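# Push, turn and park the yellow trolley by the door

## Task

Drive the yellow trolley along the room toward the open end near the door, rotate it so it faces the other way, and park it standing on its wheels a little beyond where the benches end, centred between the two benches, with its handle side pointing squarely at the door's wall. The robot must not topple or finish leaning, or the task counts as failed.

## Robot and tools

ROBOT. An omnidirectional base carries a column about 1.7 m tall. A carriage slides on the column (lift_m, 0 to 1 m); the arm bases sit roughly 0.57 m + lift_m above the floor, and carriage parts hang about 0.15 m lower. Each of two six-joint arms ends in a five-finger hand. A hand point reaches up to 0.78 m from its shoulder but only about 0.4 m below the arm base. Parked arm: joints 1-6 = 0, 0.05, 0.05, 1.45, 0, 0; parked, the robot is about 0.85 m wide and 0.65 m long. Cameras: carriage_camera (fixed, facing forward, tilted ~20 degrees down), left_wrist_camera and right_wrist_camera (on the little-finger side, aimed at the hand point).

FRAMES. Base frame: metres, origin on the floor below the base centre, x forward, y left, z up. The left_hand and right_hand readings are hand-point positions in this frame (true hand often a bit lower). base_odometry is in the odometry frame (the base frame as it was at scene start), counts wheel turns only, so slip shows as travel; heading in rad, left positive, -3.142 to 3.142. Expect a degree or two of heading drift after turns.

move. One action per call; all keys are optional.
- base: a dict with exactly one key, an offset from where the base last measured itself: translate_m (-2 to 2 m, forward +), strafe_m (-2 to 2 m, left +), rotate_rad (-6.3 to 6.3 rad, counter-clockwise +).
- joints: one flat dict for both arms, absolute targets by name. lift_m 0 to 1 m. For each side (left_/right_): joint1_rad -2.617 to 3.054 (swing about vertical, 0 ahead, + left); joint2_rad 0 to 3.141 (shoulder: 0 upper arm back level, 1.57 up, 3.14 forward level); joint3_rad 0 to 3.141 (elbow, 0 folded, 3.14 straight); joint4_rad -1.57 to 1.57 (wrist pitch, + lifts fingertips); joint5_rad -1.57 to 1.57 (wrist yaw, + turns fingertips right); joint6_rad -2.094 to 2.094 (roll, + clockwise seen from forearm). Hand keys hand_little, hand_ring, hand_middle, hand_index, hand_thumb_bend, hand_thumb_turn use a -1 (closed) to +1 (open) scale; hand_force_limit -1 to 1 maps to about 0-10 N at the fingertip (15 N for thumb motors); hand_speed -0.96 to 1 (starts at -0.8, full speed from +0.48). These two are settings, not motions.
- speeds: top speeds for this action only: translate_m and strafe_m 0.02-0.5 m/s, rotate_rad 0.05-1.57 rad/s, lift_m 0.02-0.27 m/s (default 0.25); others default to the top value.
- min_time_s: 0.1 to 8 s, the shortest duration each arm motion may take; too short a value can make an arm overshoot.
- cameras: list from carriage_camera, left_wrist_camera, right_wrist_camera, all; [] for none. Default: all for a call with no action, none otherwise.
- blocking: true/absent returns when everything rests; false returns in about 0.5 s while motion goes on. A later move overrides only the targets it names.
No action runs past 15 s; a move is cut at 14 s (time_out).

Other tools: wait (seconds 0-10, optional cameras) lets time pass and returns early once earlier motions settle; stop (optional cameras) brakes all running motions, though the base coasts before resting; zoom_image (camera, region [x0,y0,x1,y1] in pixels, at most 504x504, of that camera's latest image); show_instructions (reference pages); finished_scene (optional scene 1) ends the scene irreversibly.

RESULTS. base_status and joint_status per motion: moving, done (for the base: wheels turned the commanded amount, even with slip), off_target (resting away from target, maybe still pushing), contact_stop or time_out (unplanned stops; old target dropped), stopped (braked by stop), not_followed (a safety check withheld arm targets, shown by "joint command not followed"), limit_stop_at_motor_heat. Once an unplanned stop or refusal appears, the remaining move, wait and finished_scene calls in that same reply are skipped. on_its_own lists what the robot did uncommanded. motor_effort is percent of maximum, bracket = peak in last action; drive_wheels sign is meaningless. hand_stopped_by gives six words (little, ring, middle, index, thumb_bend, thumb_turn): moving, target, force, stalled, fault; *_load_n are fingertip loads in N, positive when pushed open. Motor temperatures per arm; MOTOR HOT appears at 75 C and at 100 C the arm goes limp for 30-60 s (OVER-TEMPERATURE FAULT). Park arms to cool them; re-send targets after the fault clears.

CAUTIONS. Time passes while you think, so moves keep running. At default base speeds touching anything heavy or fixed is a hard collision; push the trolley slowly (e.g. 0.1-0.2 m/s). The base contact check ignores the arms, so an arm can bend on the trolley while the drive reports done. After a blocked drive, back off about 0.2 m the way you came. Tipping risk rises with a high carriage, outstretched or loaded arms, pushing/pulling, and abrupt stops; a hand z that rises with no command signals a lean. Never let the two arms press or hit each other, nor close a hand on the other hand. Don't let the trolley fall over, don't drop things, and make sure the trolley stays correctly placed and upright once the robot lets go, before calling finished_scene.

Each tool is called by a JSON object that holds its "op" and its "data".

Reference images:

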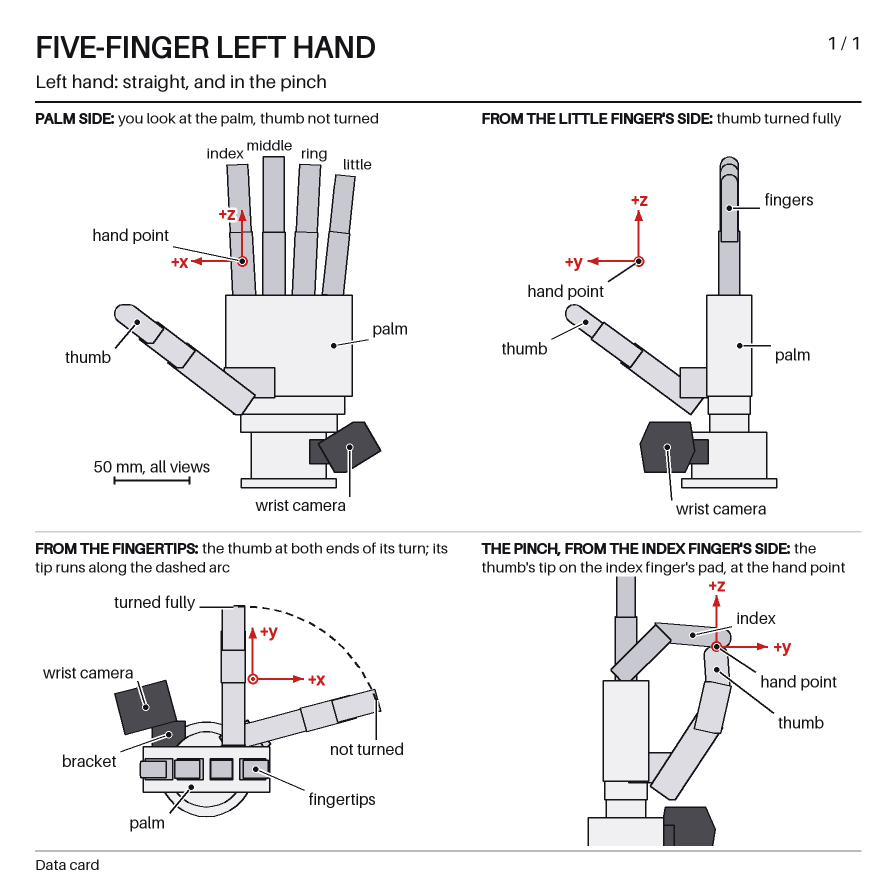

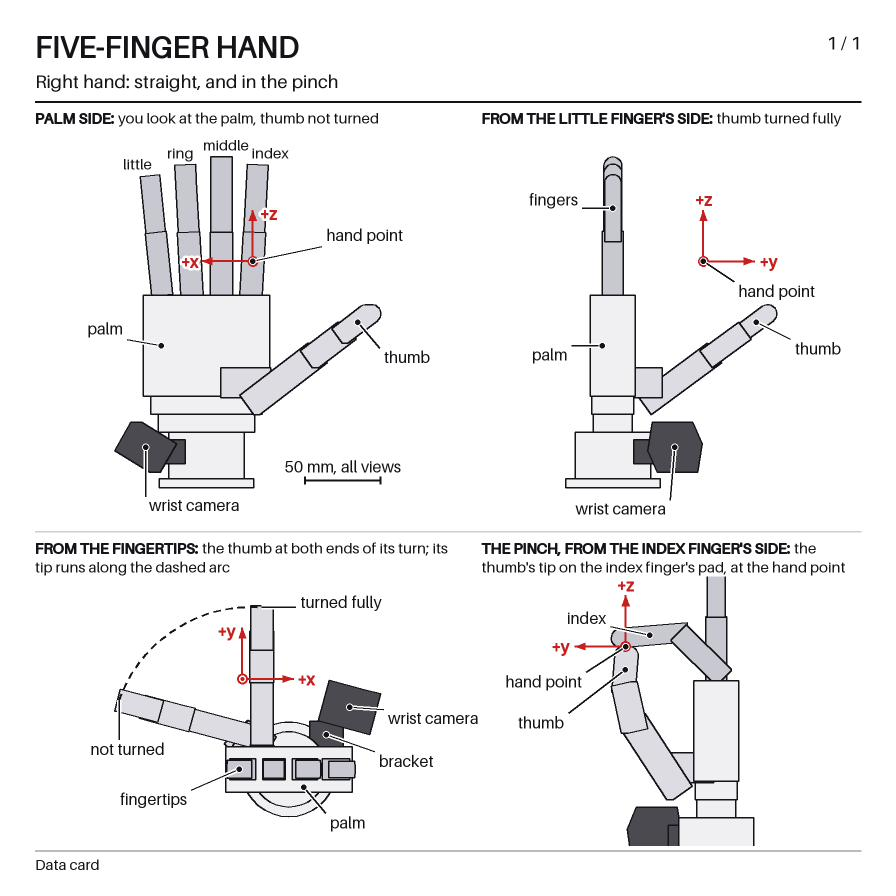

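## Session

{"op": "move", "data": {"cameras": ["all"]}}

Scene clock: 0.00 s.
Joint torques (N m): no reading
Motor temperatures (°C): left_arm=[26 27 29 32 29 29] | right_arm=[26 26 29 34 28 25]
base_odometry: x=+0.000 y=+0.000 heading=+0.000
base_status: not commanded
joint_positions: lift_m=+0.300 left_joint1_rad=+0.005 left_joint2_rad=+0.054 left_joint3_rad=+0.040 left_joint4_rad=+1.443 left_joint5_rad=-0.039 left_joint6_rad=+0.018 right_joint1_rad=+0.011 right_joint2_rad=+0.038 right_joint3_rad=+0.062 right_joint4_rad=+1.427 right_joint5_rad=+0.025 right_joint6_rad=+0.011 left_hand_little=+1.000 left_hand_ring=+1.000 left_hand_middle=+1.000 left_hand_index=+1.000 left_hand_thumb_turn=+1.000 left_hand_thumb_bend=+1.000 left_hand_force_limit=+0.000 left_hand_speed=-0.800 right_hand_little=+1.000 right_hand_ring=+1.000 right_hand_middle=+1.000 right_hand_index=+1.000 right_hand_thumb_turn=+1.000 right_hand_thumb_bend=+1.000 right_hand_force_limit=+0.000 right_hand_speed=-0.800
joint_status: not commanded
left_hand_stopped_by: target,target,target,target,target,target
right_hand_stopped_by: target,target,target,target,target,target
left_little_load_n: 0.0
left_ring_load_n: -0.5
left_middle_load_n: -0.5
left_index_load_n: 0.0
left_thumb_bend_load_n: 0.0
left_thumb_turn_load_n: 0.5
right_little_load_n: 0.0
right_ring_load_n: 0.0
right_middle_load_n: 0.0
right_index_load_n: 0.0
right_thumb_bend_load_n: 0.0
right_thumb_turn_load_n: 0.0
motor_effort: lift_m=+21 drive_wheels=-1
left_hand: x=+0.3301 y=+0.2965 z=+1.3173 quat_wxyz=(+0.714, -0.063, +0.037, -0.696) (m; base frame)
right_hand: x=+0.3209 y=-0.2906 z=+1.3242 quat_wxyz=(+0.713, -0.034, +0.052, -0.699) (m; base frame)
pictures: carriage_camera, left_wrist_camera, right_wrist_camera

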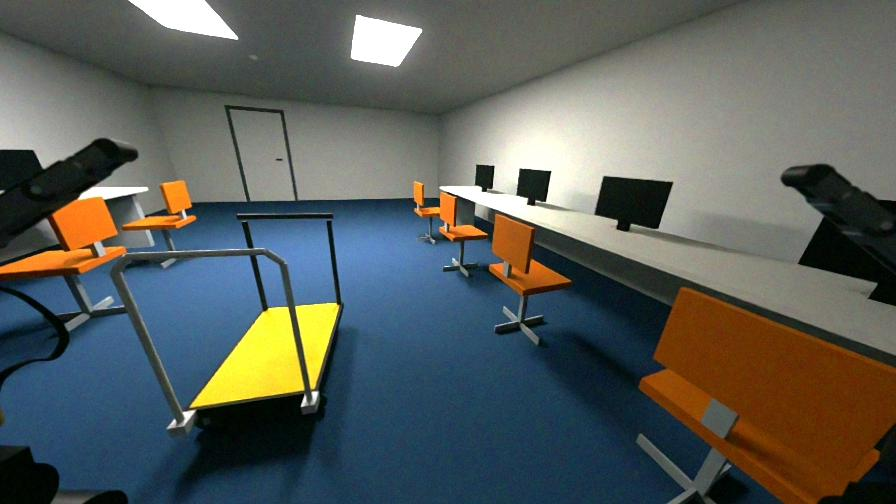

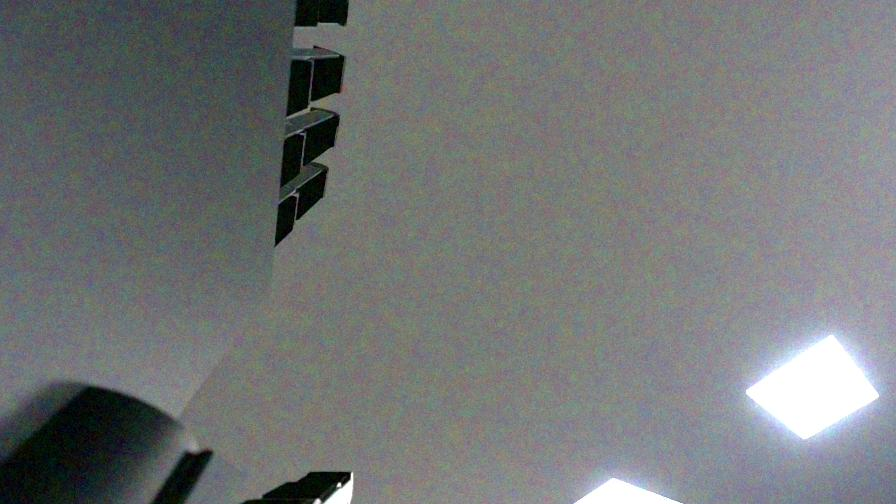

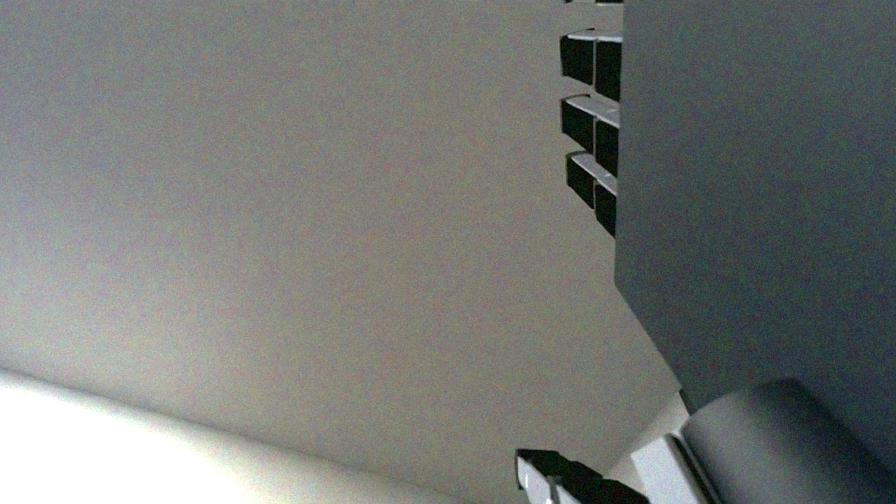

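{"op": "zoom_image", "data": {"camera": "carriage_camera", "region": [60, 180, 400, 460]}}

{"op": "zoom_image", "data": {"camera": "carriage_camera", "region": [0, 80, 500, 300]}}

Scaled by 1.482 from the camera's image (finer frame: 1280x720).

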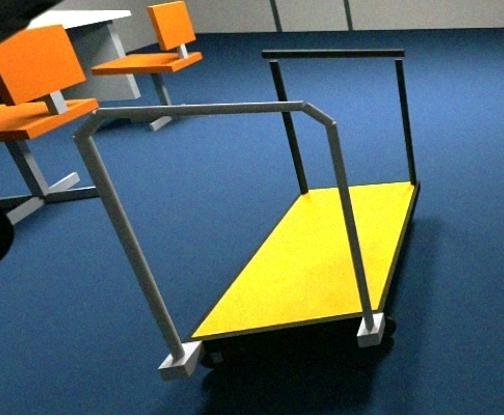

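Scaled by 1.008 from the camera's image (finer frame: 1280x720).

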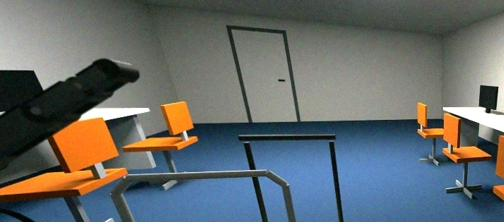

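{"op": "move", "data": {"base": {"rotate_rad": 0.6}, "cameras": ["carriage_camera"]}}

{"op": "zoom_image", "data": {"camera": "carriage_camera", "region": [200, 200, 600, 504]}}

Scene clock: 6.23 s.
Joint torques (N m): left_arm=[-0.23 2.74 5.22 0.09 0.07 -0.1] | right_arm=[-0.2 2.92 6.56 -0.08 -0.01 -0.01]
move: done
base_odometry: x=+0.000 y=+0.000 heading=+0.600
base_status: done
joint_positions: lift_m=+0.300 left_joint1_rad=+0.005 left_joint2_rad=+0.054 left_joint3_rad=+0.040 left_joint4_rad=+1.443 left_joint5_rad=-0.039 left_joint6_rad=+0.018 right_joint1_rad=+0.011 right_joint2_rad=+0.038 right_joint3_rad=+0.062 right_joint4_rad=+1.426 right_joint5_rad=+0.025 right_joint6_rad=+0.011 left_hand_little=+1.000 left_hand_ring=+1.000 left_hand_middle=+1.000 left_hand_index=+1.000 left_hand_thumb_turn=+1.000 left_hand_thumb_bend=+1.000 left_hand_force_limit=+0.000 left_hand_speed=-0.800 right_hand_little=+1.000 right_hand_ring=+1.000 right_hand_middle=+1.000 right_hand_index=+1.000 right_hand_thumb_turn=+1.000 right_hand_thumb_bend=+1.000 right_hand_force_limit=+0.000 right_hand_speed=-0.800
joint_status: not commanded
left_hand_stopped_by: target,target,target,target,target,target
right_hand_stopped_by: target,target,target,target,target,target
left_little_load_n: 0.0
left_ring_load_n: 0.0
left_middle_load_n: 0.0
left_index_load_n: 0.0
left_thumb_bend_load_n: 0.0
left_thumb_turn_load_n: 0.0
right_little_load_n: 0.0
right_ring_load_n: 0.0
right_middle_load_n: 0.0
right_index_load_n: 0.0
right_thumb_bend_load_n: 0.0
right_thumb_turn_load_n: 0.0
motor_effort: lift_m=+21(21) drive_wheels=+2(9)
left_hand: x=+0.3302 y=+0.2965 z=+1.3172 quat_wxyz=(+0.714, -0.064, +0.037, -0.696)
right_hand: x=+0.3211 y=-0.2906 z=+1.3241 quat_wxyz=(+0.713, -0.034, +0.052, -0.699)

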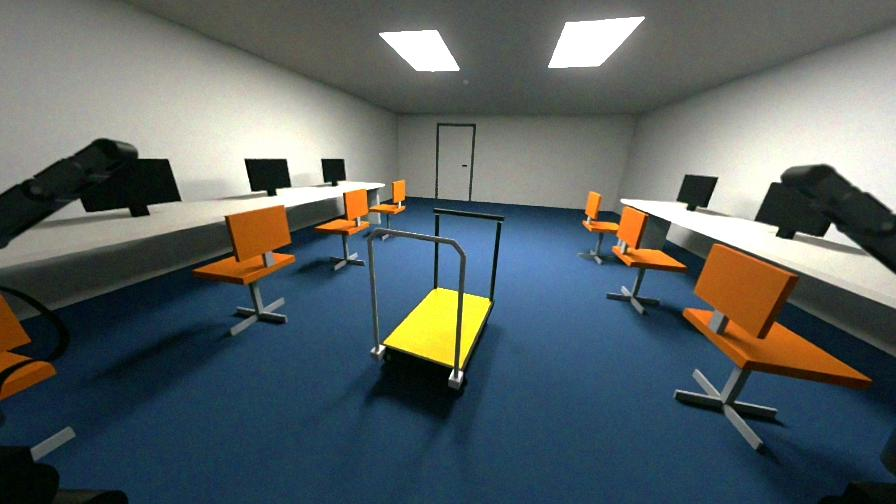

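Scaled by 1.260 from the camera's image (finer frame: 1280x720).

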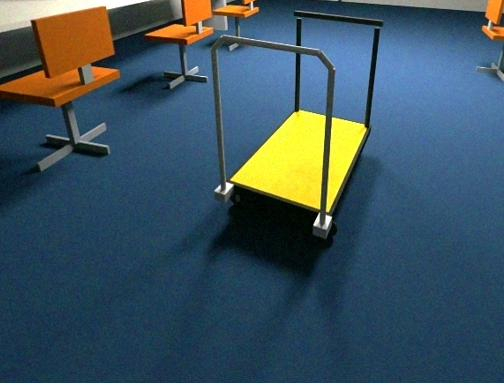

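{"op": "move", "data": {"base": {"rotate_rad": -0.37}, "joints": {"lift_m": 0.1}}}

{"op": "move", "data": {"base": {"strafe_m": 0.6}, "speeds": {"strafe_m": 0.3}, "cameras": ["carriage_camera"]}}

{"op": "zoom_image", "data": {"camera": "carriage_camera", "region": [250, 100, 650, 504]}}

Scene clock: 8.97 s.
Joint torques (N m): left_arm=[-0.2 2.8 4.97 0.12 0.06 -0.06] | right_arm=[-0.21 2.93 6.6 -0.08 -0.01 -0.01]
move: done
base_odometry: x=+0.000 y=+0.000 heading=+0.230
base_status: done
joint_positions: lift_m=+0.100 left_joint1_rad=+0.005 left_joint2_rad=+0.054 left_joint3_rad=+0.039 left_joint4_rad=+1.442 left_joint5_rad=-0.039 left_joint6_rad=+0.018 right_joint1_rad=+0.011 right_joint2_rad=+0.038 right_joint3_rad=+0.062 right_joint4_rad=+1.427 right_joint5_rad=+0.025 right_joint6_rad=+0.011 left_hand_little=+1.000 left_hand_ring=+1.000 left_hand_middle=+1.000 left_hand_index=+1.000 left_hand_thumb_turn=+1.000 left_hand_thumb_bend=+1.000 left_hand_force_limit=+0.000 left_hand_speed=-0.800 right_hand_little=+1.000 right_hand_ring=+1.000 right_hand_middle=+1.000 right_hand_index=+1.000 right_hand_thumb_turn=+1.000 right_hand_thumb_bend=+1.000 right_hand_force_limit=+0.000 right_hand_speed=-0.800
joint_status: all done
left_hand_stopped_by: target,target,target,target,target,target
right_hand_stopped_by: target,target,target,target,target,target
left_little_load_n: 0.0
left_ring_load_n: 0.0
left_middle_load_n: 0.0
left_index_load_n: 0.0
left_thumb_bend_load_n: 0.0
left_thumb_turn_load_n: 0.0
right_little_load_n: 0.0
right_ring_load_n: -0.5
right_middle_load_n: 0.0
right_index_load_n: 0.0
right_thumb_bend_load_n: 0.0
right_thumb_turn_load_n: 0.0
motor_effort: lift_m=+22(23) drive_wheels=-7(8)
left_hand: x=+0.3307 y=+0.2965 z=+1.1169 quat_wxyz=(+0.714, -0.064, +0.037, -0.696)
right_hand: x=+0.3210 y=-0.2906 z=+1.1241 quat_wxyz=(+0.713, -0.034, +0.052, -0.699)
pictures: none

Scene clock: 12.53 s.
Joint torques (N m): left_arm=[-0.01 2.86 5.2 0.12 0.07 -0.09] | right_arm=[-0.24 2.95 6.61 -0.05 0 -0.01]
move: done
base_odometry: x=-0.137 y=+0.584 heading=+0.231
base_status: done
joint_positions: lift_m=+0.100 left_joint1_rad=+0.005 left_joint2_rad=+0.054 left_joint3_rad=+0.039 left_joint4_rad=+1.441 left_joint5_rad=-0.039 left_joint6_rad=+0.018 right_joint1_rad=+0.011 right_joint2_rad=+0.038 right_joint3_rad=+0.062 right_joint4_rad=+1.427 right_joint5_rad=+0.025 right_joint6_rad=+0.011 left_hand_little=+1.000 left_hand_ring=+1.000 left_hand_middle=+1.000 left_hand_index=+1.000 left_hand_thumb_turn=+1.000 left_hand_thumb_bend=+1.000 left_hand_force_limit=+0.000 left_hand_speed=-0.800 right_hand_little=+1.000 right_hand_ring=+1.000 right_hand_middle=+1.000 right_hand_index=+1.000 right_hand_thumb_turn=+1.000 right_hand_thumb_bend=+1.000 right_hand_force_limit=+0.000 right_hand_speed=-0.800
joint_status: not commanded
left_hand_stopped_by: target,target,target,target,target,target
right_hand_stopped_by: target,target,target,target,target,target
left_little_load_n: 0.0
left_ring_load_n: 0.0
left_middle_load_n: 0.0
left_index_load_n: 0.0
left_thumb_bend_load_n: 0.0
left_thumb_turn_load_n: 0.0
right_little_load_n: 0.0
right_ring_load_n: 0.0
right_middle_load_n: 0.0
right_index_load_n: 0.0
right_thumb_bend_load_n: 0.0
right_thumb_turn_load_n: 0.0
motor_effort: lift_m=+22(22) drive_wheels=-4(12)
left_hand: x=+0.3308 y=+0.2965 z=+1.1169 quat_wxyz=(+0.714, -0.064, +0.038, -0.696)
right_hand: x=+0.3210 y=-0.2906 z=+1.1241 quat_wxyz=(+0.713, -0.034, +0.052, -0.699)
carriage_camera: T_world_to_cam=[[-0.00144, -0.99842, 0.0561, -0.05924], [-0.34288, -0.05221, -0.93793, 1.06787], [0.93938, -0.02059, -0.34227, 0.2465]] pos_world=[0.13451, 0.00168, 1.08927]

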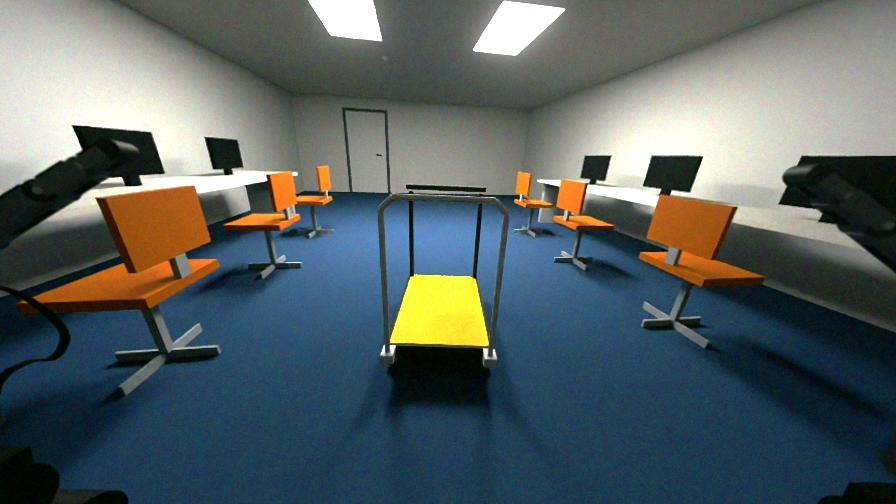

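Scaled by 1.248 from the camera's image (finer frame: 1280x720).

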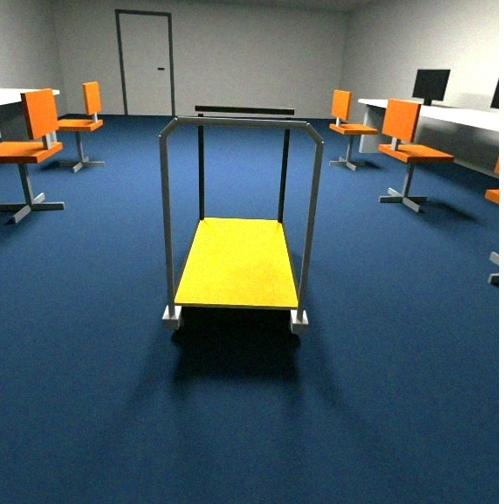

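{"op": "move", "data": {"joints": {"left_joint1_rad": 0, "left_joint2_rad": 1.3, "left_joint3_rad": 1.3, "left_joint4_rad": 1.2, "left_joint5_rad": 0, "right_joint1_rad": 0, "right_joint2_rad": 1.3, "right_joint3_rad": 1.3, "right_joint4_rad": 1.2, "right_joint5_rad": 0, "lift_m": 0.0}, "min_time_s": 3, "cameras": ["all"]}}

Scene clock: 17.07 s.
Joint torques (N m): left_arm=[-0.64 -1.73 7.04 0.52 0.19 -0.09] | right_arm=[-1.13 -1.88 9.47 0.38 -0.11 -0.01]
move: done
base_odometry: x=-0.137 y=+0.584 heading=+0.231
base_status: not commanded
joint_positions: lift_m=+0.000 left_joint1_rad=+0.005 left_joint2_rad=+1.289 left_joint3_rad=+1.277 left_joint4_rad=+1.209 left_joint5_rad=-0.015 left_joint6_rad=+0.018 right_joint1_rad=+0.011 right_joint2_rad=+1.293 right_joint3_rad=+1.273 right_joint4_rad=+1.211 right_joint5_rad=+0.010 right_joint6_rad=+0.011 left_hand_little=+1.000 left_hand_ring=+1.000 left_hand_middle=+1.000 left_hand_index=+1.000 left_hand_thumb_turn=+1.000 left_hand_thumb_bend=+1.000 left_hand_force_limit=+0.000 left_hand_speed=-0.800 right_hand_little=+1.000 right_hand_ring=+1.000 right_hand_middle=+1.000 right_hand_index=+1.000 right_hand_thumb_turn=+1.000 right_hand_thumb_bend=+1.000 right_hand_force_limit=+0.000 right_hand_speed=-0.800
joint_status: all done
left_hand_stopped_by: target,target,target,target,target,target
right_hand_stopped_by: target,target,target,target,target,target
left_little_load_n: 0.0
left_ring_load_n: 0.0
left_middle_load_n: 0.0
left_index_load_n: 0.0
left_thumb_bend_load_n: 0.0
left_thumb_turn_load_n: -0.5
right_little_load_n: 0.0
right_ring_load_n: 0.0
right_middle_load_n: 0.0
right_index_load_n: 0.0
right_thumb_bend_load_n: 0.0
right_thumb_turn_load_n: 0.0
motor_effort: lift_m=+21(23) drive_wheels=-5(5)
left_hand: x=+0.5768 y=+0.2931 z=+1.2270 quat_wxyz=(+0.703, -0.136, +0.127, -0.686)
right_hand: x=+0.5781 y=-0.2849 z=+1.2248 quat_wxyz=(+0.701, -0.130, +0.137, -0.688)
pictures: carriage_camera, left_wrist_camera, right_wrist_camera
carriage_camera: T_world_to_cam=[[-0.00144, -0.99842, 0.0561, -0.05363], [-0.34288, -0.05221, -0.93793, 0.97417], [0.93938, -0.02059, -0.34227, 0.21231]] pos_world=[0.13451, 0.00168, 0.98937]
left_wrist_camera: T_world_to_cam=[[-0.88835, -0.25211, 0.38376, 0.11081], [0.00582, -0.8419, -0.5396, 0.90392], [0.45913, -0.47712, 0.74937, -0.93555]] pos_world=[0.52272, 0.34258, 1.1463]
right_wrist_camera: T_world_to_cam=[[0.87972, -0.299, -0.36972, -0.14172], [0.063, 0.84399, -0.53265, 0.8606], [0.4713, 0.44529, 0.76131, -0.96123]] pos_world=[0.52348, -0.34069, 1.13779]

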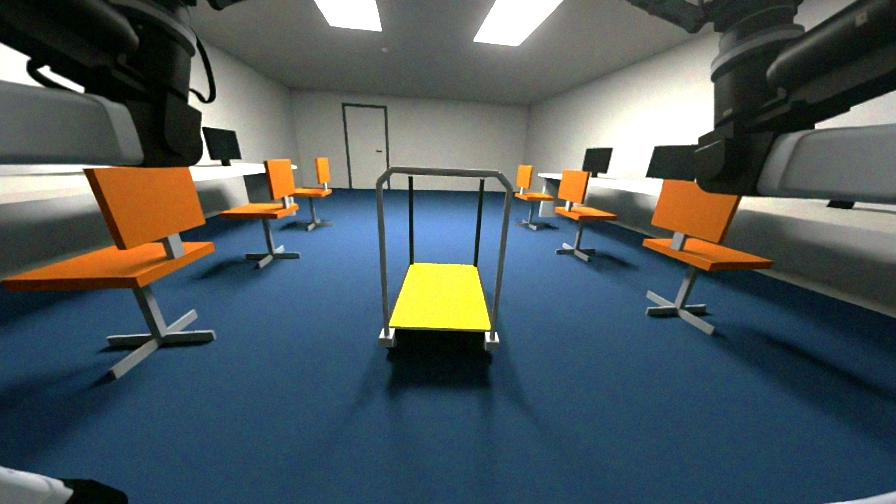

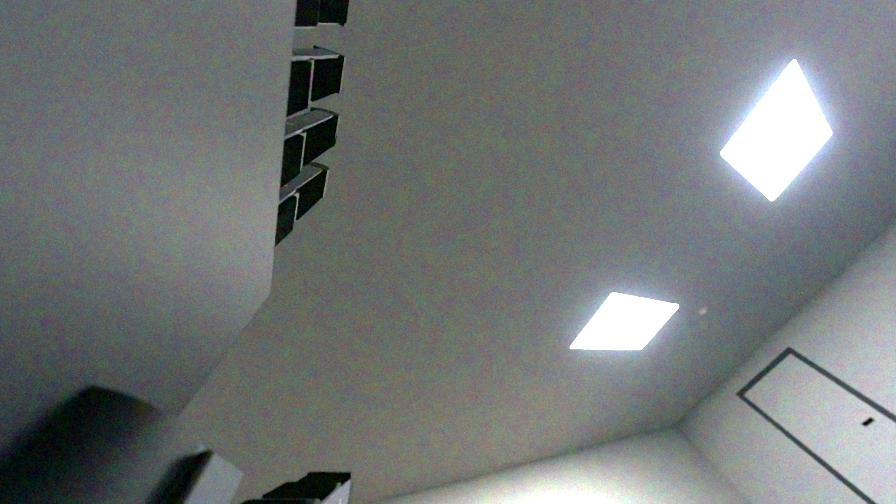

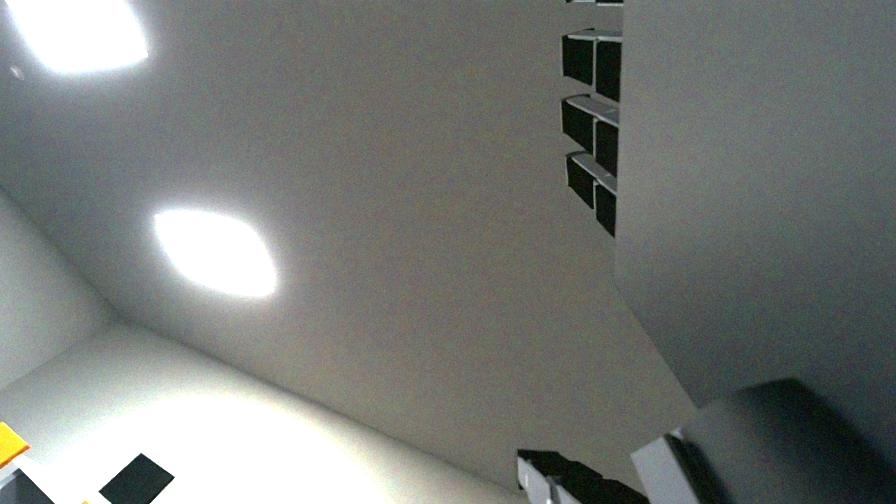

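{"op": "zoom_image", "data": {"camera": "carriage_camera", "region": [360, 240, 520, 400]}}

{"op": "zoom_image", "data": {"camera": "carriage_camera", "region": [360, 150, 520, 250]}}

Scaled by 3.150 from the camera's image (finer frame: 1280x720).

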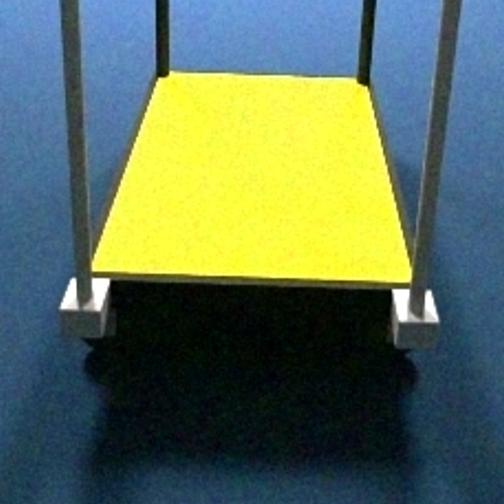

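Scaled by 3.150 from the camera's image (finer frame: 1280x720).

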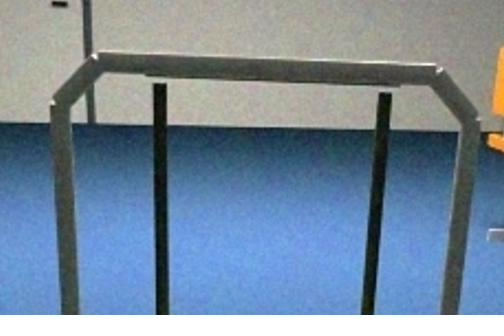

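{"op": "move", "data": {"joints": {"left_joint1_rad": 0.38, "left_joint2_rad": 2.25, "left_joint3_rad": 1.25, "left_joint4_rad": 1.0, "left_joint5_rad": 1.4, "left_joint6_rad": 1.57, "right_joint1_rad": -0.38, "right_joint2_rad": 2.25, "right_joint3_rad": 1.25, "right_joint4_rad": 1.0, "right_joint5_rad": -1.4, "right_joint6_rad": -1.57}, "min_time_s": 3, "cameras": ["all"]}}

Scene clock: 26.17 s.
Joint torques (N m): left_arm=[0.12 -6.68 4.37 1.37 0.23 0.08] | right_arm=[-0.92 -7.15 5.63 1.21 -0.12 -0.18]
move: done
base_odometry: x=-0.137 y=+0.584 heading=+0.231
base_status: not commanded
joint_positions: lift_m=+0.000 left_joint1_rad=+0.376 left_joint2_rad=+2.228 left_joint3_rad=+1.256 left_joint4_rad=+1.006 left_joint5_rad=+1.384 left_joint6_rad=+1.559 right_joint1_rad=-0.372 right_joint2_rad=+2.237 right_joint3_rad=+1.255 right_joint4_rad=+1.007 right_joint5_rad=-1.389 right_joint6_rad=-1.555 left_hand_little=+1.000 left_hand_ring=+1.000 left_hand_middle=+1.000 left_hand_index=+1.000 left_hand_thumb_turn=+1.000 left_hand_thumb_bend=+1.000 left_hand_force_limit=+0.000 left_hand_speed=-0.800 right_hand_little=+1.000 right_hand_ring=+1.000 right_hand_middle=+1.000 right_hand_index=+1.000 right_hand_thumb_turn=+1.000 right_hand_thumb_bend=+1.000 right_hand_force_limit=+0.000 right_hand_speed=-0.800
joint_status: all done
left_hand_stopped_by: target,target,target,target,target,target
right_hand_stopped_by: target,target,target,target,target,target
left_little_load_n: 0.0
left_ring_load_n: 0.0
left_middle_load_n: 0.0
left_index_load_n: 0.0
left_thumb_bend_load_n: 0.0
left_thumb_turn_load_n: 0.0
right_little_load_n: 0.0
right_ring_load_n: 0.0
right_middle_load_n: 0.0
right_index_load_n: 0.0
right_thumb_bend_load_n: 0.0
right_thumb_turn_load_n: 0.0
motor_effort: lift_m=+21(22) drive_wheels=-4(5)
left_hand: x=+0.7968 y=+0.3487 z=+0.7031 quat_wxyz=(+0.625, +0.347, +0.613, -0.336)
right_hand: x=+0.7963 y=-0.3458 z=+0.6981 quat_wxyz=(+0.342, -0.615, -0.346, -0.621)
pictures: carriage_camera, left_wrist_camera, right_wrist_camera
carriage_camera: T_world_to_cam=[[-0.00144, -0.99842, 0.0561, -0.05363], [-0.34288, -0.05221, -0.93793, 0.97417], [0.93938, -0.02059, -0.34227, 0.21231]] pos_world=[0.13451, 0.00168, 0.98937]
left_wrist_camera: T_world_to_cam=[[-0.80236, -0.54109, -0.25187, 1.00043], [-0.10046, 0.53843, -0.83666, 0.47893], [0.58832, -0.646, -0.48637, 0.20741]] pos_world=[0.7288, 0.41744, 0.75356]
right_wrist_camera: T_world_to_cam=[[0.79423, -0.51181, 0.32749, -1.03885], [-0.00999, -0.5499, -0.83517, 0.40505], [0.60753, 0.66005, -0.44186, 0.16982]] pos_world=[0.72596, -0.42105, 0.75353]

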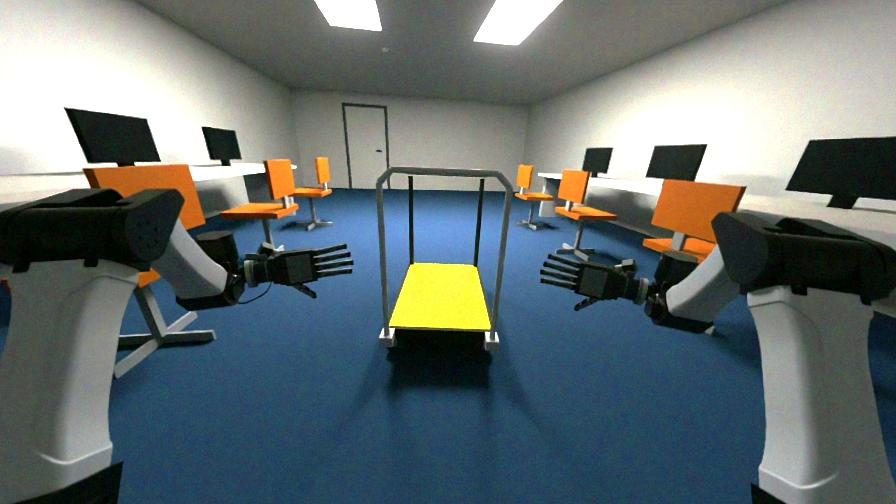

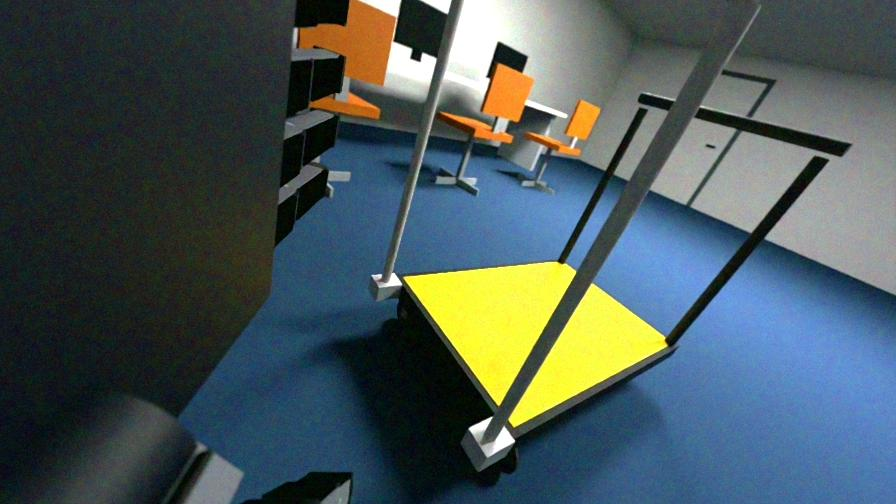

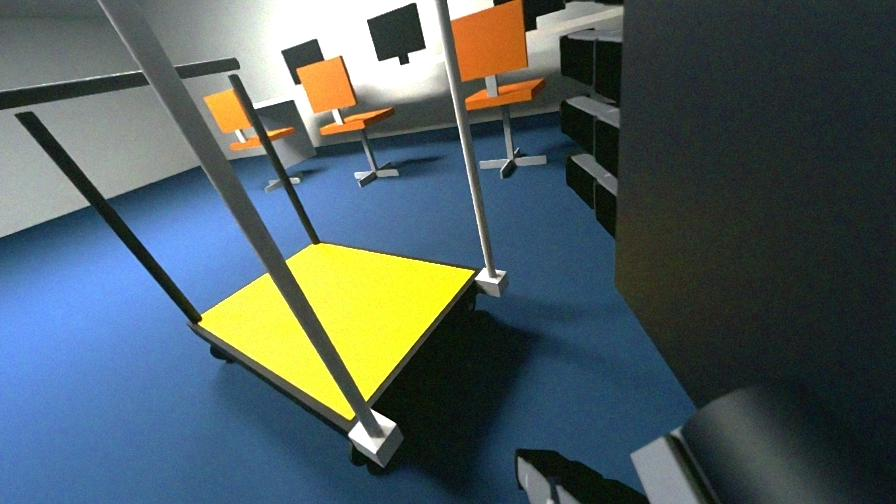

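{"op": "zoom_image", "data": {"camera": "left_wrist_camera", "region": [360, 250, 700, 504]}}

{"op": "zoom_image", "data": {"camera": "right_wrist_camera", "region": [180, 220, 520, 490]}}

Scaled by 1.482 from the camera's image (finer frame: 1280x720).

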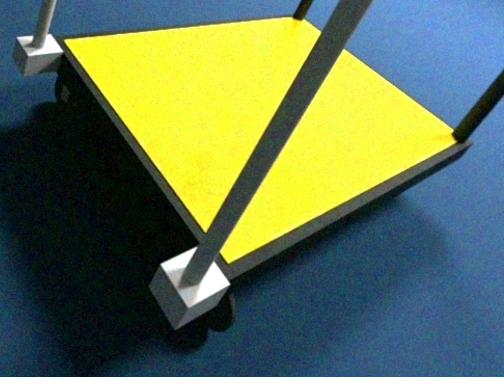

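Scaled by 1.482 from the camera's image (finer frame: 1280x720).

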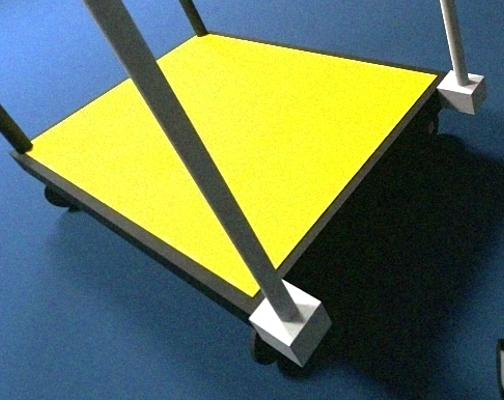

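{"op": "move", "data": {"joints": {"left_joint2_rad": 2.1}, "min_time_s": 1, "cameras": ["all"]}}

Scene clock: 31.53 s.
Joint torques (N m): left_arm=[0.21 -11.11 4.77 1.34 0.13 0.03] | right_arm=[-0.91 -7.15 5.61 1.2 -0.11 -0.18]
move: done
base_odometry: x=-0.137 y=+0.584 heading=+0.231
base_status: not commanded
joint_positions: lift_m=+0.000 left_joint1_rad=+0.376 left_joint2_rad=+2.142 left_joint3_rad=+1.254 left_joint4_rad=+1.001 left_joint5_rad=+1.386 left_joint6_rad=+1.561 right_joint1_rad=-0.372 right_joint2_rad=+2.237 right_joint3_rad=+1.255 right_joint4_rad=+1.007 right_joint5_rad=-1.390 right_joint6_rad=-1.556 left_hand_little=+1.000 left_hand_ring=+1.000 left_hand_middle=+1.000 left_hand_index=+1.000 left_hand_thumb_turn=+1.000 left_hand_thumb_bend=+1.000 left_hand_force_limit=+0.000 left_hand_speed=-0.800 right_hand_little=+1.000 right_hand_ring=+1.000 right_hand_middle=+1.000 right_hand_index=+1.000 right_hand_thumb_turn=+1.000 right_hand_thumb_bend=+1.000 right_hand_force_limit=+0.000 right_hand_speed=-0.800
joint_status: all done
left_hand_stopped_by: target,target,target,target,target,target
right_hand_stopped_by: target,target,target,target,target,target
left_little_load_n: 0.0
left_ring_load_n: 0.0
left_middle_load_n: 0.0
left_index_load_n: 0.0
left_thumb_bend_load_n: 0.0
left_thumb_turn_load_n: 0.0
right_little_load_n: 0.0
right_ring_load_n: 0.0
right_middle_load_n: 0.0
right_index_load_n: 0.0
right_thumb_bend_load_n: 0.0
right_thumb_turn_load_n: -0.5
motor_effort: lift_m=+21(21) drive_wheels=-4(5)
left_hand: x=+0.7933 y=+0.3471 z=+0.7464 quat_wxyz=(+0.642, +0.369, +0.594, -0.314)
right_hand: x=+0.7961 y=-0.3456 z=+0.6982 quat_wxyz=(+0.342, -0.614, -0.347, -0.621)
pictures: carriage_camera, left_wrist_camera, right_wrist_camera
carriage_camera: T_world_to_cam=[[-0.00144, -0.99842, 0.0561, -0.05363], [-0.34288, -0.05221, -0.93793, 0.97417], [0.93938, -0.02059, -0.34227, 0.21231]] pos_world=[0.13451, 0.00168, 0.98937]
left_wrist_camera: T_world_to_cam=[[-0.78153, -0.53083, -0.32777, 1.0442], [-0.03676, 0.56365, -0.8252, 0.44785], [0.62278, -0.63287, -0.46002, 0.17794]] pos_world=[0.72171, 0.41447, 0.79368]
right_wrist_camera: T_world_to_cam=[[0.79441, -0.5106, 0.32893, -1.03943], [-0.00822, -0.55055, -0.83476, 0.40323], [0.60732, 0.66044, -0.44156, 0.16991]] pos_world=[0.72587, -0.42095, 0.75353]

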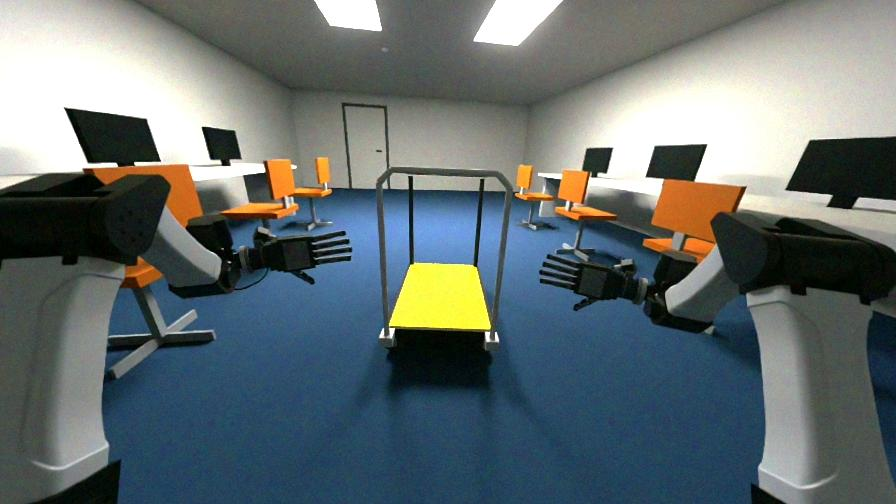

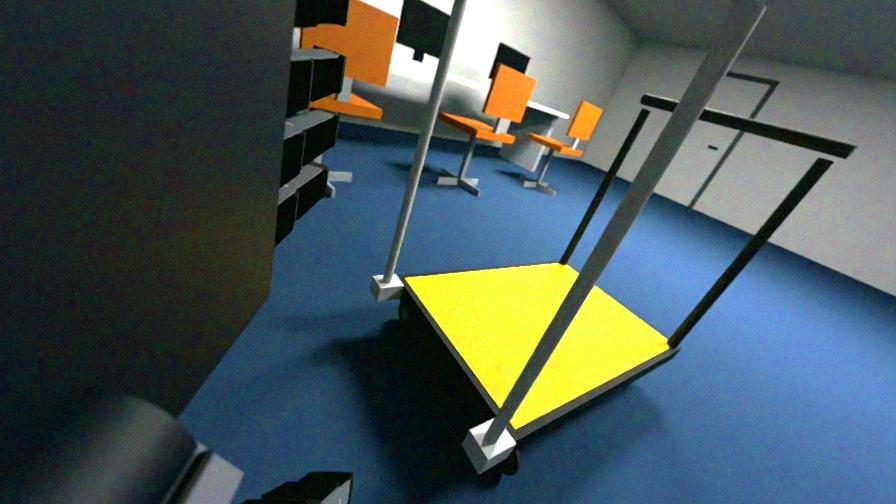

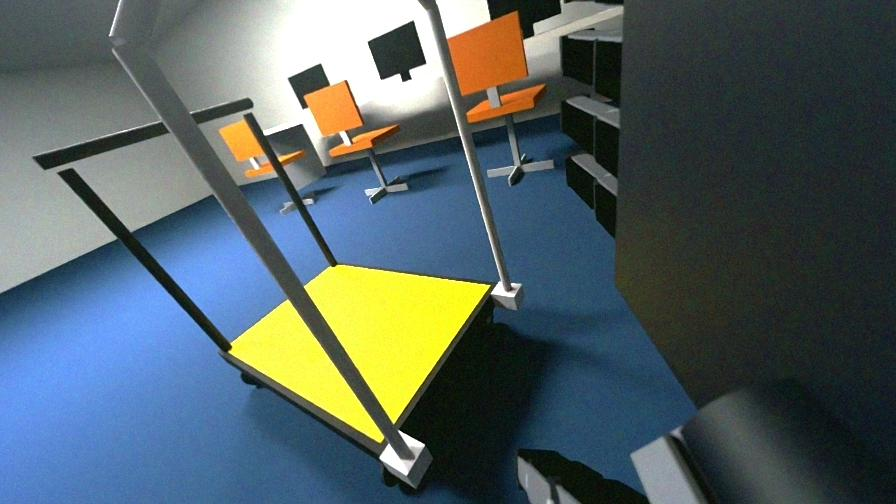

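{"op": "move", "data": {"joints": {"left_joint1_rad": 0.167, "left_joint2_rad": 2.1, "left_joint3_rad": 1.25, "left_joint4_rad": 0.87, "left_joint5_rad": 1.39, "left_joint6_rad": 1.57, "right_joint1_rad": -0.167, "right_joint2_rad": 2.1, "right_joint3_rad": 1.25, "right_joint4_rad": 0.87, "right_joint5_rad": -1.39, "right_joint6_rad": -1.57}, "min_time_s": 2, "cameras": ["all"]}}

Scene clock: 35.53 s.
Joint torques (N m): left_arm=[-0.58 -11.33 4.83 1.4 0.13 0.03] | right_arm=[0.44 -11.18 6.02 1.21 -0.02 -0.17]
move: done
base_odometry: x=-0.137 y=+0.584 heading=+0.231
base_status: not commanded
joint_positions: lift_m=+0.000 left_joint1_rad=+0.171 left_joint2_rad=+2.142 left_joint3_rad=+1.254 left_joint4_rad=+0.878 left_joint5_rad=+1.386 left_joint6_rad=+1.561 right_joint1_rad=-0.175 right_joint2_rad=+2.144 right_joint3_rad=+1.255 right_joint4_rad=+0.879 right_joint5_rad=-1.390 right_joint6_rad=-1.556 left_hand_little=+1.000 left_hand_ring=+1.000 left_hand_middle=+1.000 left_hand_index=+1.000 left_hand_thumb_turn=+1.000 left_hand_thumb_bend=+1.000 left_hand_force_limit=+0.000 left_hand_speed=-0.800 right_hand_little=+1.000 right_hand_ring=+1.000 right_hand_middle=+1.000 right_hand_index=+1.000 right_hand_thumb_turn=+1.000 right_hand_thumb_bend=+1.000 right_hand_force_limit=+0.000 right_hand_speed=-0.800
joint_status: all done
left_hand_stopped_by: target,target,target,target,target,target
right_hand_stopped_by: target,target,target,target,target,target
left_little_load_n: 0.0
left_ring_load_n: 0.0
left_middle_load_n: 0.0
left_index_load_n: 0.0
left_thumb_bend_load_n: 0.0
left_thumb_turn_load_n: 0.0
right_little_load_n: 0.0
right_ring_load_n: 0.0
right_middle_load_n: 0.0
right_index_load_n: 0.0
right_thumb_bend_load_n: 0.0
right_thumb_turn_load_n: 0.0
motor_effort: lift_m=+21(21) drive_wheels=-4(5)
left_hand: x=+0.7846 y=+0.2314 z=+0.7254 quat_wxyz=(+0.576, +0.398, +0.585, -0.409)
right_hand: x=+0.7846 y=-0.2333 z=+0.7248 quat_wxyz=(+0.410, -0.586, -0.397, -0.575)
pictures: carriage_camera, left_wrist_camera, right_wrist_camera
carriage_camera: T_world_to_cam=[[-0.00144, -0.99842, 0.0561, -0.05363], [-0.34288, -0.05221, -0.93793, 0.97417], [0.93938, -0.02059, -0.34227, 0.21231]] pos_world=[0.13451, 0.00168, 0.98937]
left_wrist_camera: T_world_to_cam=[[-0.90599, -0.3664, -0.212, 0.94474], [-0.02254, 0.54186, -0.84017, 0.5002], [0.42271, -0.7564, -0.49918, 0.31446]] pos_world=[0.73427, 0.31297, 0.77751]
right_wrist_camera: T_world_to_cam=[[0.8895, -0.34723, 0.29701, -0.99505], [0.07131, -0.53654, -0.84086, 0.43258], [0.45133, 0.76912, -0.45249, 0.27015]] pos_world=[0.73233, -0.32119, 0.78152]

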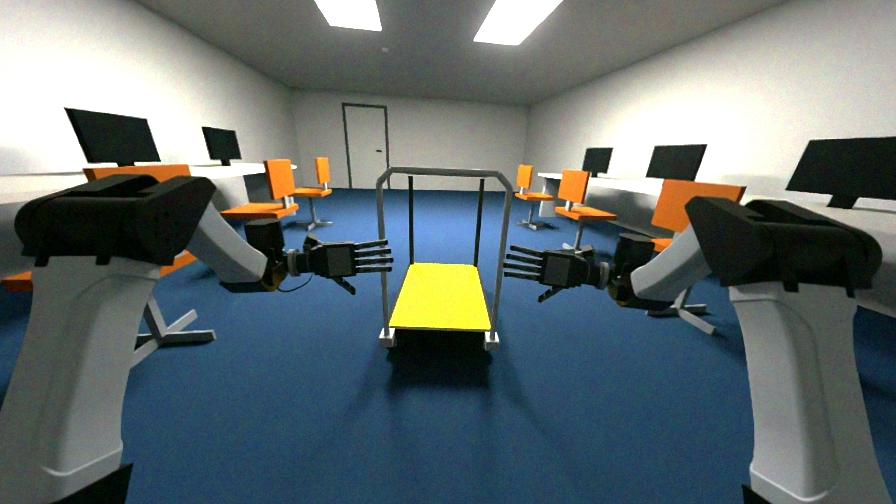

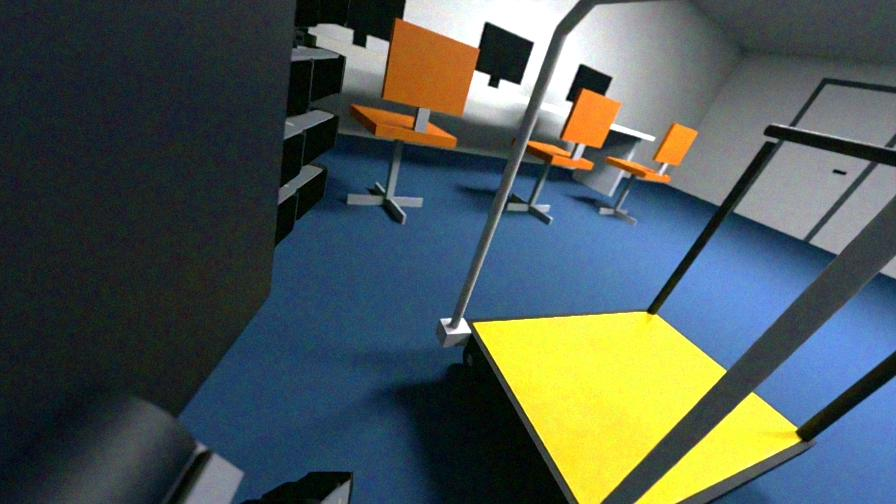

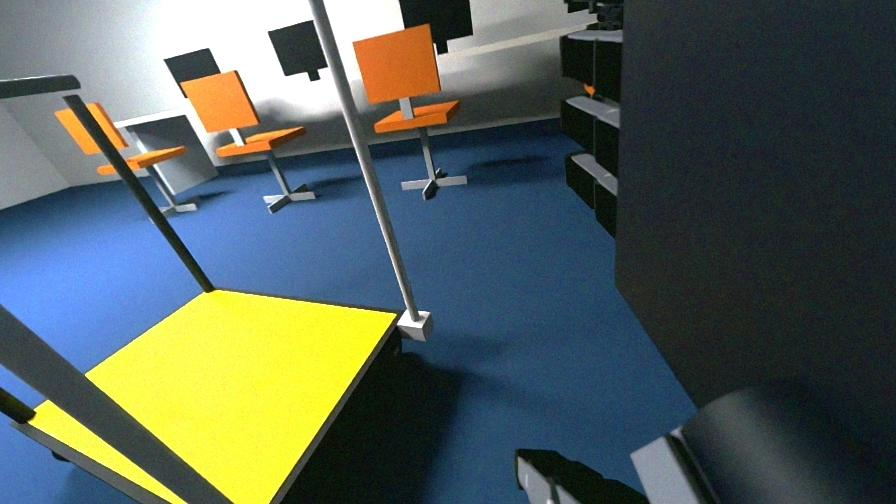

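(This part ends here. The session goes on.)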